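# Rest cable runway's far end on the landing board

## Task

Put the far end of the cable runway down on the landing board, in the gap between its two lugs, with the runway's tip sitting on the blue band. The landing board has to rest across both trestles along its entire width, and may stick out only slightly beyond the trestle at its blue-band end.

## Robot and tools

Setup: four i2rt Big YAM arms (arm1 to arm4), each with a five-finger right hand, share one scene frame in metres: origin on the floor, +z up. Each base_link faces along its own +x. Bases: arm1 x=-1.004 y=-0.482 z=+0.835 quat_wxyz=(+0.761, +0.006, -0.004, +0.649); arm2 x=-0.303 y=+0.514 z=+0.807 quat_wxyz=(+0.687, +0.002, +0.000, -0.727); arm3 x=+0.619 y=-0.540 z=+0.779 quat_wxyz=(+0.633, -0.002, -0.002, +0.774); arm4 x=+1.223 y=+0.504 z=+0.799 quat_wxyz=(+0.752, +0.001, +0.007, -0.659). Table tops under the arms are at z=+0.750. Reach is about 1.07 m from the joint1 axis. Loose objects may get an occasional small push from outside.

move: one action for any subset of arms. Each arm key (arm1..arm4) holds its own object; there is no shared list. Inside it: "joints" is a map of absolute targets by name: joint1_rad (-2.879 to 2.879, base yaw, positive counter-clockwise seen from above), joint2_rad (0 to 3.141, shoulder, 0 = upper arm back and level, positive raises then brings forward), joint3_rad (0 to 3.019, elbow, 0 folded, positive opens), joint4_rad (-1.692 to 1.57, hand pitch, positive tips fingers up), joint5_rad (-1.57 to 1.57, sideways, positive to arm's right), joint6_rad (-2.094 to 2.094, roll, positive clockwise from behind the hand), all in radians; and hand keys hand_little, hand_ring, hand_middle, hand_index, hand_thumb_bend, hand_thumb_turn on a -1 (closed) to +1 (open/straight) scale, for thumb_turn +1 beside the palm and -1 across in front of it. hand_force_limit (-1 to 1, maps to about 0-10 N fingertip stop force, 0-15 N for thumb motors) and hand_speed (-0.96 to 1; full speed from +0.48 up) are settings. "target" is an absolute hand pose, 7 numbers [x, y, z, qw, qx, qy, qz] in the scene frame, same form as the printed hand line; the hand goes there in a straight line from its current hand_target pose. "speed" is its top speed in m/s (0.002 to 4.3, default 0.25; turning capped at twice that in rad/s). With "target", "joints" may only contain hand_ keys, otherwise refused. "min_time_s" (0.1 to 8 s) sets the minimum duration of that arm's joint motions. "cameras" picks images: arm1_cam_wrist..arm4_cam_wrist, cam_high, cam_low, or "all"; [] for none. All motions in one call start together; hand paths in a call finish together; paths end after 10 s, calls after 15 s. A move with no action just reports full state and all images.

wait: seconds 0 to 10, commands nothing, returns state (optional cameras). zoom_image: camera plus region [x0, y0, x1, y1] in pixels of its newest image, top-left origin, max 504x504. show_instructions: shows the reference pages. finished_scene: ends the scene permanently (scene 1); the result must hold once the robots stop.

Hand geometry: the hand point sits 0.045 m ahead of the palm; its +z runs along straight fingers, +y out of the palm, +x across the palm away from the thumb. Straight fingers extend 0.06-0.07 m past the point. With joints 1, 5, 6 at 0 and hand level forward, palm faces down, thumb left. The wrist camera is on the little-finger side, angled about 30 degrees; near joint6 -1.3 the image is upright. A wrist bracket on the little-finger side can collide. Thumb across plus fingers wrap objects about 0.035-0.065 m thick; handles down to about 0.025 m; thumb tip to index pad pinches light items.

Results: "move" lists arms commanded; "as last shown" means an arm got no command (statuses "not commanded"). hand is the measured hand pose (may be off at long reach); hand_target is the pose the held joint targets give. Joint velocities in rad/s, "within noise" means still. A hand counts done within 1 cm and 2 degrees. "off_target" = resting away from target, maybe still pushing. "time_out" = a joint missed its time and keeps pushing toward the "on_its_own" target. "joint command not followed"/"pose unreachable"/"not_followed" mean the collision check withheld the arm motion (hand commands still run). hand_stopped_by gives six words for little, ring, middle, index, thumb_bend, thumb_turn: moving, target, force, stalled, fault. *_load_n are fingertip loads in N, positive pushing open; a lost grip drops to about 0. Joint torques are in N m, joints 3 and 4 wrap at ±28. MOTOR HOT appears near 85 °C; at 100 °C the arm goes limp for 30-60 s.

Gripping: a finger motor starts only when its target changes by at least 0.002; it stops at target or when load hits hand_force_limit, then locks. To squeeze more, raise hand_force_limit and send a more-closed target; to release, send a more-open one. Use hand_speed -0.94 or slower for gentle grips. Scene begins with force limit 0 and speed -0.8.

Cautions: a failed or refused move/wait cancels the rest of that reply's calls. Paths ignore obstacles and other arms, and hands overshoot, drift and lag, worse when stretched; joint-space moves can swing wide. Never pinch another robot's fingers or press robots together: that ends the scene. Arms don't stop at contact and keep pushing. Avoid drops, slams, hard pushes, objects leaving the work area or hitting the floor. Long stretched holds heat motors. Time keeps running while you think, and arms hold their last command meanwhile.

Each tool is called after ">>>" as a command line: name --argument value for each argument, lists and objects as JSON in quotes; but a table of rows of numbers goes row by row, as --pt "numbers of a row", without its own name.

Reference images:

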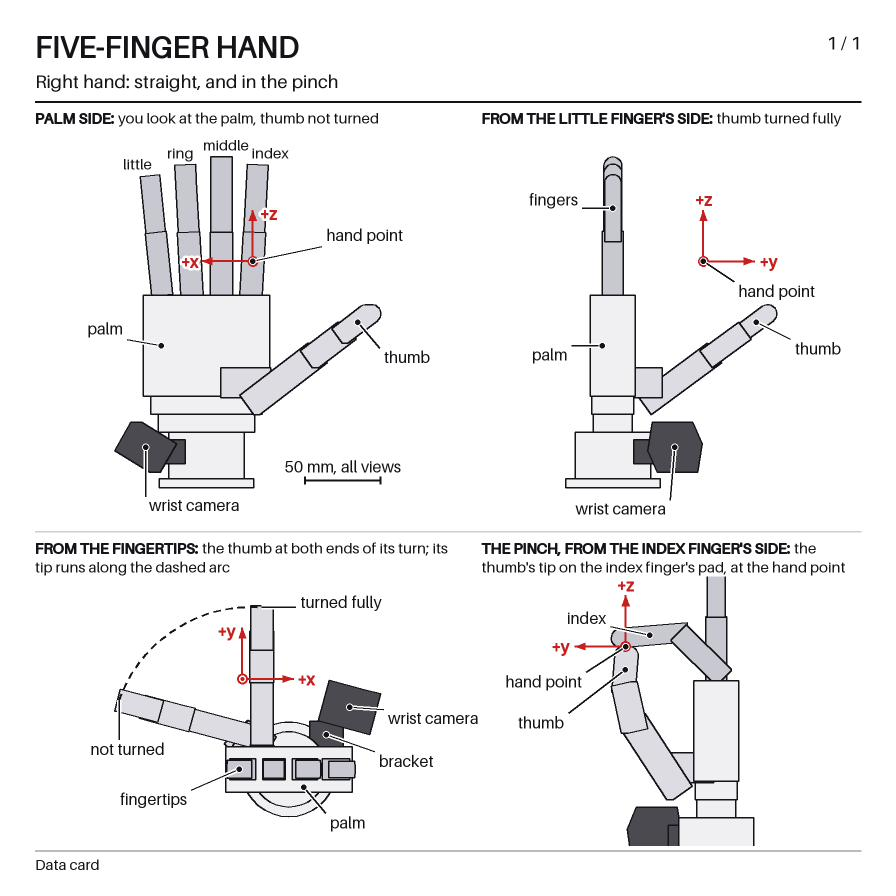

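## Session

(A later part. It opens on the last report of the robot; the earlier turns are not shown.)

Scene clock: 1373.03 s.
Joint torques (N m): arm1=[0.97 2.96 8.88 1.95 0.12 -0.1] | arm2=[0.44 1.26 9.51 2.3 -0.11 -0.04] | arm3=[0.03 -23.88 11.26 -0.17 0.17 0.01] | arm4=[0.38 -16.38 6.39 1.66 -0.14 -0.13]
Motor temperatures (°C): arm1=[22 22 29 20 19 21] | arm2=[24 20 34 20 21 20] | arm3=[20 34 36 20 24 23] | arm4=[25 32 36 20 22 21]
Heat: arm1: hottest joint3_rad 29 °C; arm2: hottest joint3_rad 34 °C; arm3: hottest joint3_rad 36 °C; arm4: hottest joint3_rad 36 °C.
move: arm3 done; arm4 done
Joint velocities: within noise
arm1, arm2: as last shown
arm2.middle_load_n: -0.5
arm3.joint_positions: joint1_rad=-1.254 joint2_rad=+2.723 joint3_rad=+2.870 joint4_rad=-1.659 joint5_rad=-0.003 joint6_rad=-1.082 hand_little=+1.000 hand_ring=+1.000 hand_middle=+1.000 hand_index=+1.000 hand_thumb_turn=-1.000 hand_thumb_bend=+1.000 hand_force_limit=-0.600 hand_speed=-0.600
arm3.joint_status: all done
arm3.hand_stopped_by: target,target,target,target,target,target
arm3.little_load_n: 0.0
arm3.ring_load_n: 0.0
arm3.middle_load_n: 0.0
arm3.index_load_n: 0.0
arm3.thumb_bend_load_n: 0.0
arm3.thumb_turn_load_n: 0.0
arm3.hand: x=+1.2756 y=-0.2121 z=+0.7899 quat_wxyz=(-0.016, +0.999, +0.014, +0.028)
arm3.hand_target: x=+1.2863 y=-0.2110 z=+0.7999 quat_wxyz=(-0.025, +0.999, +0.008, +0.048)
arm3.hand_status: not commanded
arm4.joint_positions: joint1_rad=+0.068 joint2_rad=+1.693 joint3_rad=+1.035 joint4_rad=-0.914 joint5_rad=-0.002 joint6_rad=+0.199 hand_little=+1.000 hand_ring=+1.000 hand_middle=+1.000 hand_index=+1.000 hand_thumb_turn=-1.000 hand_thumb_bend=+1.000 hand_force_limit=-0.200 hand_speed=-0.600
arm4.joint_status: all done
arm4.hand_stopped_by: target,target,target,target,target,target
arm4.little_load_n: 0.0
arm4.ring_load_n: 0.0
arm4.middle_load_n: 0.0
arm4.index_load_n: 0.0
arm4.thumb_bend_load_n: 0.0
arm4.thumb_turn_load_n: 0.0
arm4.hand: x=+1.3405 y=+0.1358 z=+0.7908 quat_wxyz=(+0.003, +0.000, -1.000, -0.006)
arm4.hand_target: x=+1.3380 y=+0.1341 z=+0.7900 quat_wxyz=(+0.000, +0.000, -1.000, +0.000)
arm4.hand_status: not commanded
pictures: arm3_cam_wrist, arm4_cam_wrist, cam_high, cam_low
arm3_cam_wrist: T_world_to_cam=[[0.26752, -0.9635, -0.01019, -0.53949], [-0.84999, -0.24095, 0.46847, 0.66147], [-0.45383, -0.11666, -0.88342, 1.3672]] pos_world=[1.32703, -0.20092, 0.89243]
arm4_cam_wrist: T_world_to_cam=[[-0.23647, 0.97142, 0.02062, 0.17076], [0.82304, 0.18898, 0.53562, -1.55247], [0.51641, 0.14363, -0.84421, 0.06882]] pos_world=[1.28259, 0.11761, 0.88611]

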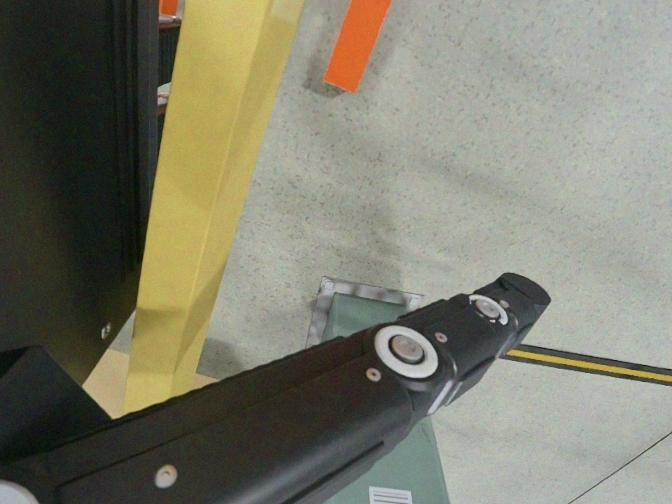

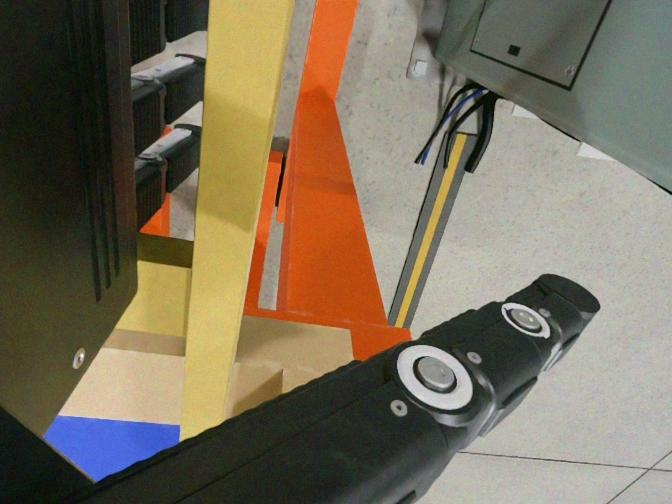

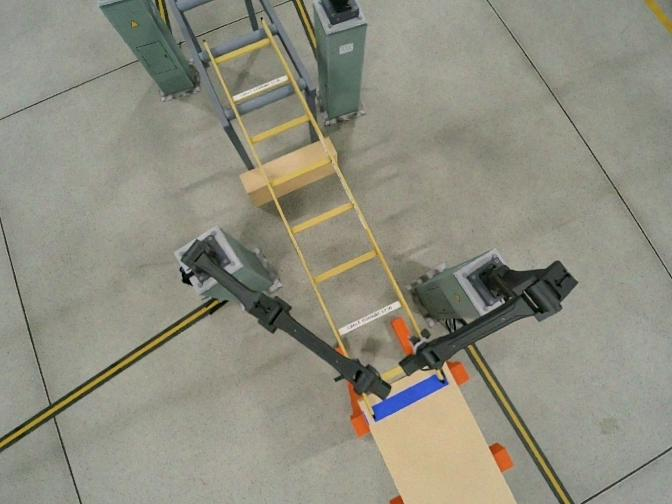

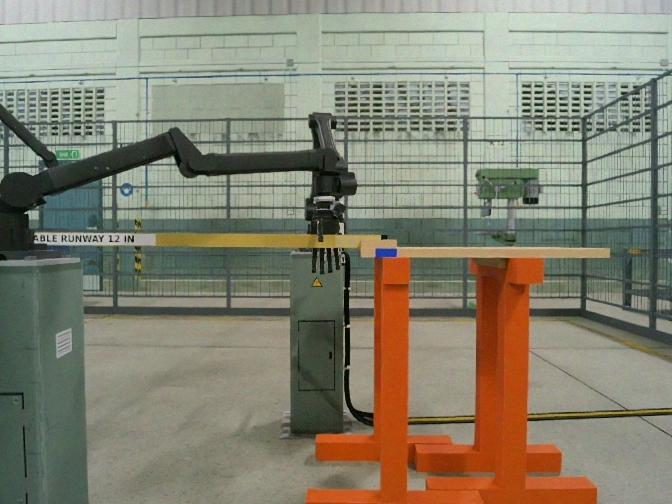

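>>> move --arm3 '{"target": [1.268, -0.194, 0.802, 0, 1, 0, 0], "speed": 0.06}' --arm4 '{"target": [1.318, 0.123, 0.792, 0, 0, 1, 0], "speed": 0.06}' --cameras '["arm4_cam_wrist", "arm3_cam_wrist"]'

>>> move --arm3 '{"target": [1.245, -0.192, 0.95, 0, 1, 0, 0], "speed": 0.1}' --arm4 '{"target": [1.310, 0.123, 0.95, 0, 0, 1, 0], "speed": 0.1}' --cameras '["cam_low", "cam_high", "arm4_cam_wrist", "arm3_cam_wrist"]'

>>> zoom_image --camera "cam_low" --region '[280, 160, 440, 280]'

Scene clock: 1381.80 s.
Joint torques (N m): arm1=[0.62 2.84 9.03 1.88 0.15 -0.08] | arm2=[0.44 1.26 9.48 2.3 -0.1 -0.04] | arm3=[1.03 -24.76 9.96 -0.66 0.15 0.05] | arm4=[-0.97 -15.09 8.66 0.87 -0.11 -0.13]
Motor temperatures (°C): arm1=[22 22 29 20 19 21] | arm2=[24 20 34 20 21 20] | arm3=[20 34 35 20 23 23] | arm4=[25 32 35 20 22 21]
Heat: arm1: hottest joint3_rad 29 °C; arm2: hottest joint3_rad 34 °C; arm3: hottest joint3_rad 35 °C; arm4: hottest joint3_rad 35 °C.
move: arm3 off_target; arm4 done
Joint velocities: within noise
arm1, arm2: as last shown
arm2.middle_load_n: 0.0
arm3.joint_positions: joint1_rad=-1.237 joint2_rad=+2.723 joint3_rad=+2.870 joint4_rad=-1.670 joint5_rad=-0.003 joint6_rad=-1.051 hand_little=+1.000 hand_ring=+1.000 hand_middle=+1.000 hand_index=+1.000 hand_thumb_turn=-1.000 hand_thumb_bend=+1.000 hand_force_limit=-0.600 hand_speed=-0.600
arm3.joint_status: not commanded
arm3.hand_stopped_by: target,target,target,target,target,target
arm3.little_load_n: 0.0
arm3.ring_load_n: 0.0
arm3.middle_load_n: 0.0
arm3.index_load_n: 0.0
arm3.thumb_bend_load_n: 0.0
arm3.thumb_turn_load_n: 0.0
arm3.hand: x=+1.2655 y=-0.2014 z=+0.7902 quat_wxyz=(-0.013, +1.000, +0.007, +0.023)
arm3.hand_target: x=+1.2667 y=-0.1946 z=+0.8017 quat_wxyz=(-0.019, +0.999, +0.005, +0.034)
arm3.hand_status: off_target (0.014 m and 3.1 deg from the pose sent, 0.023 m and 3.9 deg at the start; a joint's target at an end of its range on 41 of 46 steps)
arm4.joint_positions: joint1_rad=+0.023 joint2_rad=+1.693 joint3_rad=+1.035 joint4_rad=-0.914 joint5_rad=-0.004 joint6_rad=+0.152 hand_little=+1.000 hand_ring=+1.000 hand_middle=+1.000 hand_index=+1.000 hand_thumb_turn=-1.000 hand_thumb_bend=+1.000 hand_force_limit=-0.200 hand_speed=-0.600
arm4.joint_status: not commanded
arm4.hand_stopped_by: target,target,target,target,target,target
arm4.little_load_n: 0.0
arm4.ring_load_n: 0.0
arm4.middle_load_n: 0.0
arm4.index_load_n: 0.0
arm4.thumb_bend_load_n: 0.0
arm4.thumb_turn_load_n: 0.0
arm4.hand: x=+1.3211 y=+0.1324 z=+0.7910 quat_wxyz=(+0.002, +0.001, -1.000, -0.006)
arm4.hand_target: x=+1.3179 y=+0.1232 z=+0.7920 quat_wxyz=(+0.000, +0.000, -1.000, +0.000)
arm4.hand_status: done (0.010 m and 0.8 deg from the pose sent, 0.026 m and 0.8 deg at the start)
pictures: arm3_cam_wrist, arm4_cam_wrist
arm3_cam_wrist: T_world_to_cam=[[0.25455, -0.96702, -0.00908, -0.51175], [-0.84831, -0.22779, 0.47799, 0.64828], [-0.4643, -0.11397, -0.87832, 1.37394]] pos_world=[1.31812, -0.19061, 0.89224]
arm4_cam_wrist: T_world_to_cam=[[-0.23797, 0.97106, 0.02038, 0.17179], [0.82169, 0.19009, 0.5373, -1.53562], [0.51788, 0.14461, -0.84314, 0.07664]] pos_world=[1.26299, 0.11401, 0.88621]

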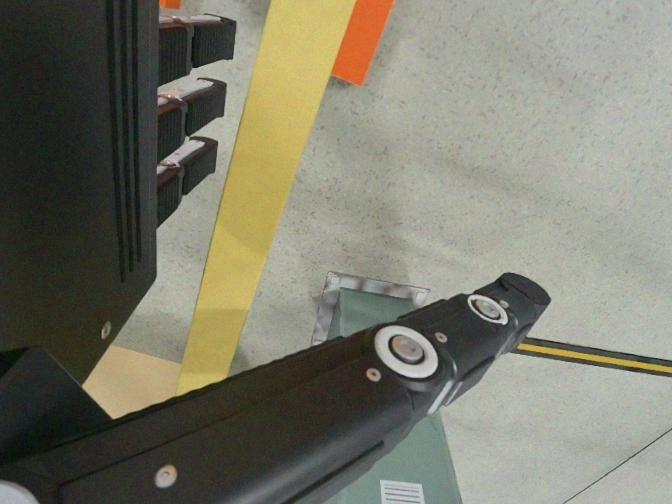

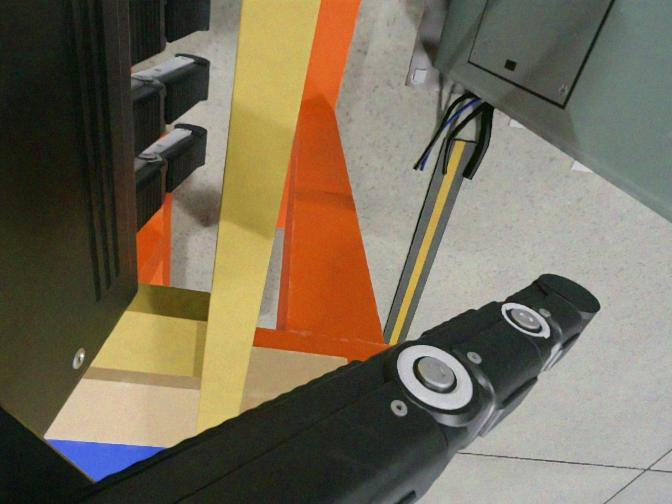

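Scene clock: 1384.20 s.
Joint torques (N m): arm1=[0.73 3.37 8.83 1.94 0.12 -0.1] | arm2=[0.44 1.26 9.5 2.3 -0.1 -0.04] | arm3=[1.26 -24.18 6.43 -0.34 0.2 0.05] | arm4=[-0.15 -14.45 12.25 0.06 -0.11 -0.12]
Motor temperatures (°C): arm1=[22 22 29 20 19 21] | arm2=[24 20 34 20 21 20] | arm3=[20 34 35 20 23 23] | arm4=[25 31 35 20 22 21]
Heat: arm1: hottest joint3_rad 29 °C; arm2: hottest joint3_rad 34 °C; arm3: hottest joint3_rad 35 °C; arm4: hottest joint3_rad 35 °C.
move: arm3 off_target; arm4 off_target
Joint velocities: within noise
arm1.joint_positions: joint1_rad=+0.896 joint2_rad=+0.584 joint3_rad=+1.422 joint4_rad=-1.296 joint5_rad=+0.295 joint6_rad=-1.421 hand_little=+1.000 hand_ring=+1.000 hand_middle=+1.000 hand_index=+1.000 hand_thumb_turn=+1.000 hand_thumb_bend=+1.000 hand_force_limit=+0.000 hand_speed=-0.800
arm1.joint_status: not commanded
arm1.hand_stopped_by: target,target,target,target,target,target
arm1.little_load_n: 0.0
arm1.ring_load_n: 0.0
arm1.middle_load_n: 0.0
arm1.index_load_n: 0.0
arm1.thumb_bend_load_n: 0.0
arm1.thumb_turn_load_n: 0.0
arm1.hand: x=-1.0570 y=-0.2676 z=+1.3742 quat_wxyz=(-0.454, +0.462, +0.702, +0.297)
arm1.hand_target: x=-1.0565 y=-0.2691 z=+1.3857 quat_wxyz=(-0.466, +0.459, +0.695, +0.299)
arm1.hand_status: not commanded
arm2.joint_positions: joint1_rad=-0.895 joint2_rad=+0.617 joint3_rad=+1.419 joint4_rad=-1.524 joint5_rad=-0.098 joint6_rad=-0.983 hand_little=+1.000 hand_ring=+1.000 hand_middle=+1.000 hand_index=+1.000 hand_thumb_turn=+1.000 hand_thumb_bend=+1.000 hand_force_limit=+0.000 hand_speed=-0.800
arm2.joint_status: not commanded
arm2.hand_stopped_by: target,target,target,target,target,target
arm2.little_load_n: 0.0
arm2.ring_load_n: 0.0
arm2.middle_load_n: 0.0
arm2.index_load_n: 0.0
arm2.thumb_bend_load_n: 0.0
arm2.thumb_turn_load_n: 0.0
arm2.hand: x=-0.4608 y=+0.4185 z=+1.2624 quat_wxyz=(+0.312, +0.035, -0.911, +0.269)
arm2.hand_target: x=-0.4609 y=+0.4192 z=+1.2704 quat_wxyz=(+0.320, +0.033, -0.906, +0.273)
arm2.hand_status: not commanded
arm3.joint_positions: joint1_rad=-1.220 joint2_rad=+2.449 joint3_rad=+2.763 joint4_rad=-1.670 joint5_rad=+0.006 joint6_rad=-1.045 hand_little=+1.000 hand_ring=+1.000 hand_middle=+1.000 hand_index=+1.000 hand_thumb_turn=-1.000 hand_thumb_bend=+1.000 hand_force_limit=-0.600 hand_speed=-0.600
arm3.joint_status: not commanded
arm3.hand_stopped_by: target,target,target,target,target,target
arm3.little_load_n: 0.0
arm3.ring_load_n: 0.0
arm3.middle_load_n: 0.0
arm3.index_load_n: 0.0
arm3.thumb_bend_load_n: -0.5
arm3.thumb_turn_load_n: 0.0
arm3.hand: x=+1.2528 y=-0.1959 z=+0.9469 quat_wxyz=(-0.053, +0.994, +0.012, +0.096)
arm3.hand_target: x=+1.2445 y=-0.1926 z=+0.9496 quat_wxyz=(-0.049, +0.995, +0.012, +0.091)
arm3.hand_status: off_target (0.009 m and 12.7 deg from the pose sent, 0.161 m and 3.1 deg at the start; a joint's target at an end of its range on 70 of 72 steps)
arm4.joint_positions: joint1_rad=+0.004 joint2_rad=+1.525 joint3_rad=+1.237 joint4_rad=-1.312 joint5_rad=-0.004 joint6_rad=+0.132 hand_little=+1.000 hand_ring=+1.000 hand_middle=+1.000 hand_index=+1.000 hand_thumb_turn=-1.000 hand_thumb_bend=+1.000 hand_force_limit=-0.200 hand_speed=-0.600
arm4.joint_status: not commanded
arm4.hand_stopped_by: target,target,target,target,target,target
arm4.little_load_n: 0.0
arm4.ring_load_n: 0.0
arm4.middle_load_n: 0.0
arm4.index_load_n: 0.0
arm4.thumb_bend_load_n: 0.0
arm4.thumb_turn_load_n: 0.0
arm4.hand: x=+1.3132 y=+0.1365 z=+0.9318 quat_wxyz=(+0.004, +0.002, -1.000, -0.020)
arm4.hand_target: x=+1.3099 y=+0.1238 z=+0.9499 quat_wxyz=(+0.000, +0.000, -1.000, +0.000)
arm4.hand_status: off_target (0.023 m and 2.4 deg from the pose sent, 0.160 m and 0.8 deg at the start)
pictures: arm3_cam_wrist, arm4_cam_wrist, cam_high, cam_low
arm3_cam_wrist: T_world_to_cam=[[0.26794, -0.96225, -0.04778, -0.48097], [-0.90564, -0.26848, 0.32822, 0.76968], [-0.32866, -0.04467, -0.94339, 1.41152]] pos_world=[1.28983, -0.19311, 1.05602]
arm4_cam_wrist: T_world_to_cam=[[-0.23954, 0.96968, 0.04834, 0.13918], [0.82337, 0.17651, 0.53935, -1.60777], [0.51447, 0.16899, -0.84069, 0.19775]] pos_world=[1.2554, 0.11541, 1.02667]

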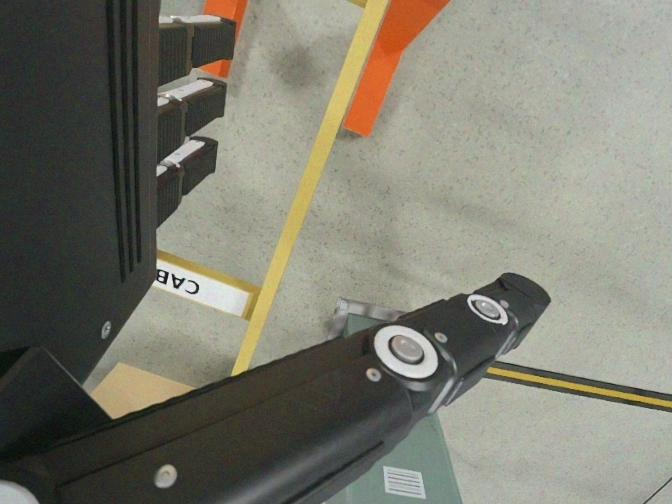

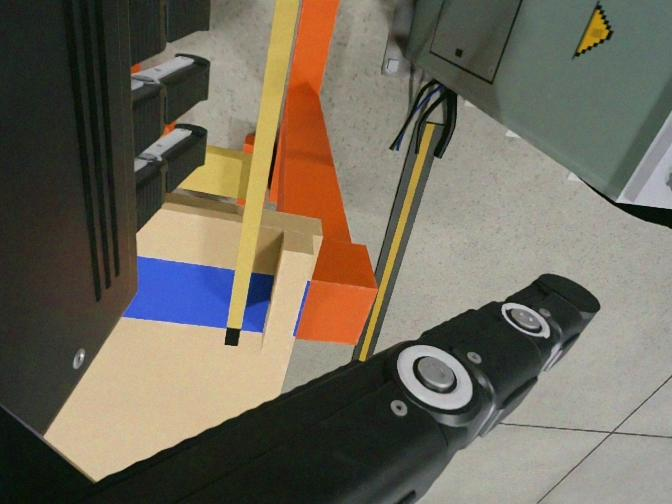

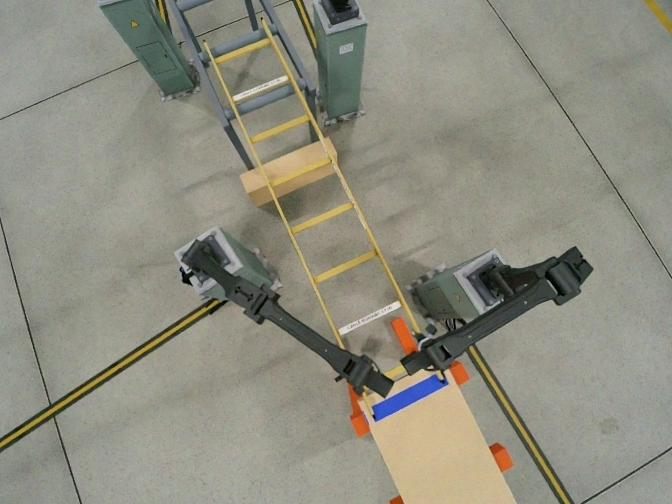

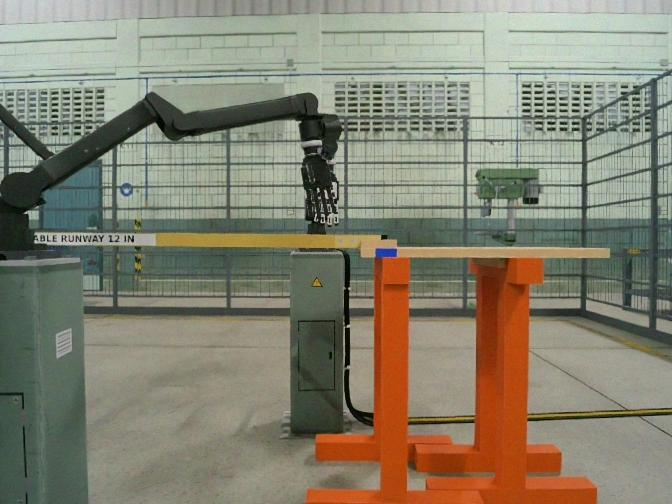

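Scaled by 3.150 from the camera's image (finer frame: 960x720).

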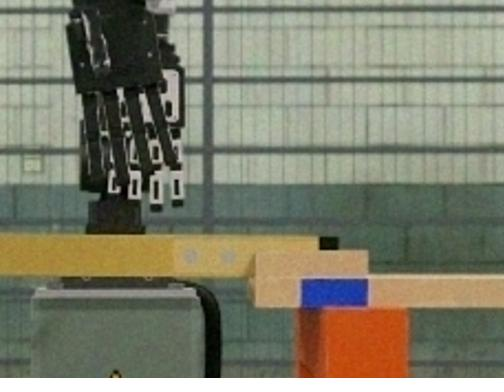

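>>> move --arm3 '{"target":[1.05,-0.26,1.1,0,1,0,0],"speed":0.3}' --arm4 '{"target":[1.2,0.2,1.12,0,0,1,0],"speed":0.3}' --cameras '["cam_high","cam_low","arm4_cam_wrist","arm3_cam_wrist"]'

Scene clock: 1404.30 s.
Joint torques (N m): arm1=[0.62 3.08 8.9 1.92 0.14 -0.09] | arm2=[0.44 1.32 9.5 2.29 -0.11 -0.04] | arm3=[0.73 -15.03 6.5 -0.12 0.14 0.05] | arm4=[-0.15 -8.76 12.71 0.24 -0.06 -0.13]
Motor temperatures (°C): arm1=[22 22 29 20 19 21] | arm2=[24 20 34 20 21 20] | arm3=[20 34 33 20 23 23] | arm4=[25 30 37 20 21 21]
Heat: arm1: hottest joint3_rad 29 °C; arm2: hottest joint3_rad 34 °C; arm3: hottest joint2_rad 34 °C; arm4: hottest joint3_rad 37 °C.
move: arm3 off_target; arm4 off_target
Joint velocities: within noise
arm1, arm2: as last shown
arm3.joint_positions: joint1_rad=-1.134 joint2_rad=+1.763 joint3_rad=+2.053 joint4_rad=-1.677 joint5_rad=+0.008 joint6_rad=-0.951 hand_little=+1.000 hand_ring=+1.000 hand_middle=+1.000 hand_index=+1.000 hand_thumb_turn=-1.000 hand_thumb_bend=+1.000 hand_force_limit=-0.600 hand_speed=-0.600
arm3.joint_status: not commanded
arm3.hand_stopped_by: target,target,target,target,target,target
arm3.little_load_n: 0.0
arm3.ring_load_n: 0.0
arm3.middle_load_n: 0.0
arm3.index_load_n: 0.0
arm3.thumb_bend_load_n: 0.0
arm3.thumb_turn_load_n: 0.0
arm3.hand: x=+1.0524 y=-0.2604 z=+1.1057 quat_wxyz=(-0.051, +0.996, +0.008, +0.079)
arm3.hand_target: x=+1.0498 y=-0.2602 z=+1.0993 quat_wxyz=(-0.044, +0.996, +0.004, +0.071)
arm3.hand_status: off_target (0.006 m and 10.8 deg from the pose sent, 0.262 m and 12.7 deg at the start; a joint's target at an end of its range on 55 of 55 steps)
arm4.joint_positions: joint1_rad=-0.291 joint2_rad=+1.230 joint3_rad=+1.425 joint4_rad=-1.673 joint5_rad=-0.015 joint6_rad=-0.153 hand_little=+1.000 hand_ring=+1.000 hand_middle=+1.000 hand_index=+1.000 hand_thumb_turn=-1.000 hand_thumb_bend=+1.000 hand_force_limit=-0.200 hand_speed=-0.600
arm4.joint_status: not commanded
arm4.hand_stopped_by: target,target,target,target,target,target
arm4.little_load_n: 0.0
arm4.ring_load_n: 0.0
arm4.middle_load_n: 0.0
arm4.index_load_n: 0.0
arm4.thumb_bend_load_n: 0.0
arm4.thumb_turn_load_n: 0.0
arm4.hand: x=+1.2025 y=+0.2059 z=+1.1077 quat_wxyz=(+0.004, -0.003, -0.999, +0.042)
arm4.hand_target: x=+1.2001 y=+0.2002 z=+1.1189 quat_wxyz=(+0.005, +0.000, -0.999, +0.051)
arm4.hand_status: off_target (0.014 m and 4.8 deg from the pose sent, 0.229 m and 2.4 deg at the start; a joint's target at an end of its range on 32 of 55 steps)
pictures: arm3_cam_wrist, arm4_cam_wrist, cam_high, cam_low
arm3_cam_wrist: T_world_to_cam=[[0.25943, -0.9643, -0.05303, -0.46746], [-0.89557, -0.26076, 0.3605, 0.47437], [-0.36146, -0.04603, -0.93125, 1.51338]] pos_world=[1.09312, -0.25741, 1.21354]
arm4_cam_wrist: T_world_to_cam=[[-0.2312, 0.97025, -0.07191, 0.15998], [0.82474, 0.23466, 0.51453, -1.60991], [0.51609, 0.05965, -0.85445, 0.42659]] pos_world=[1.14458, 0.19712, 1.20435]

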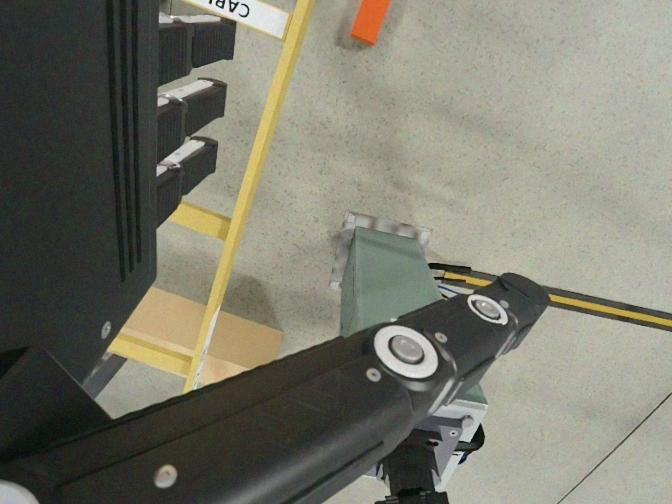

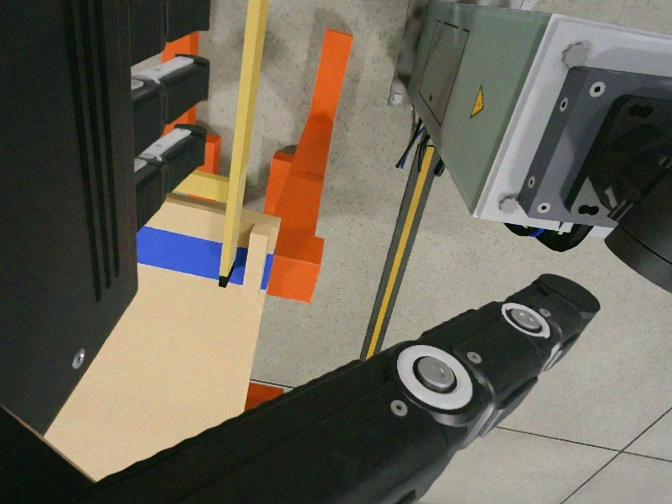

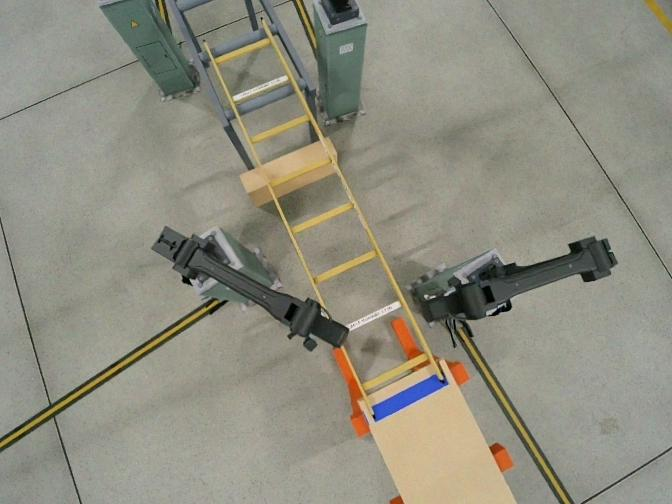

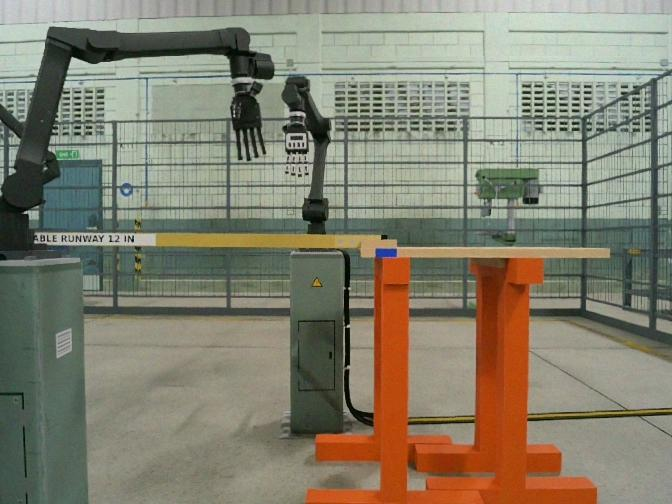

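>>> zoom_image --camera "cam_high" --region '[340, 340, 460, 430]'

>>> zoom_image --camera "cam_low" --region '[320, 220, 440, 280]'

>>> zoom_image --camera "arm4_cam_wrist" --region '[130, 180, 340, 340]'

Scaled by 4.200 from the camera's image (finer frame: 960x720).

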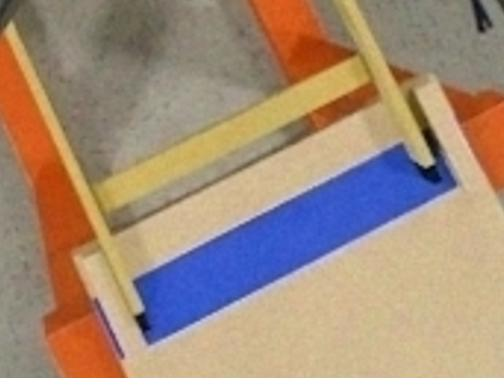

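Scaled by 4.200 from the camera's image (finer frame: 960x720).

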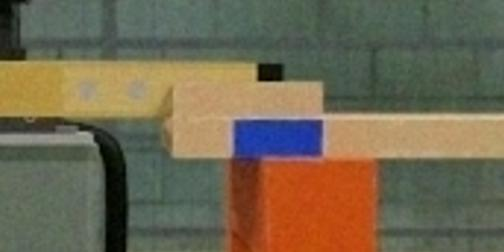

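Scaled by 2.400 from the camera's image (finer frame: 960x720).

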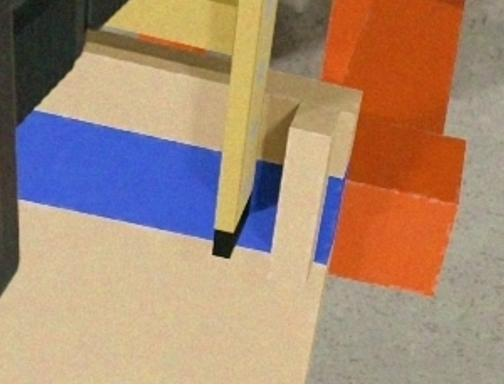

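>>> finished_scene

The scene is finished: the task was done.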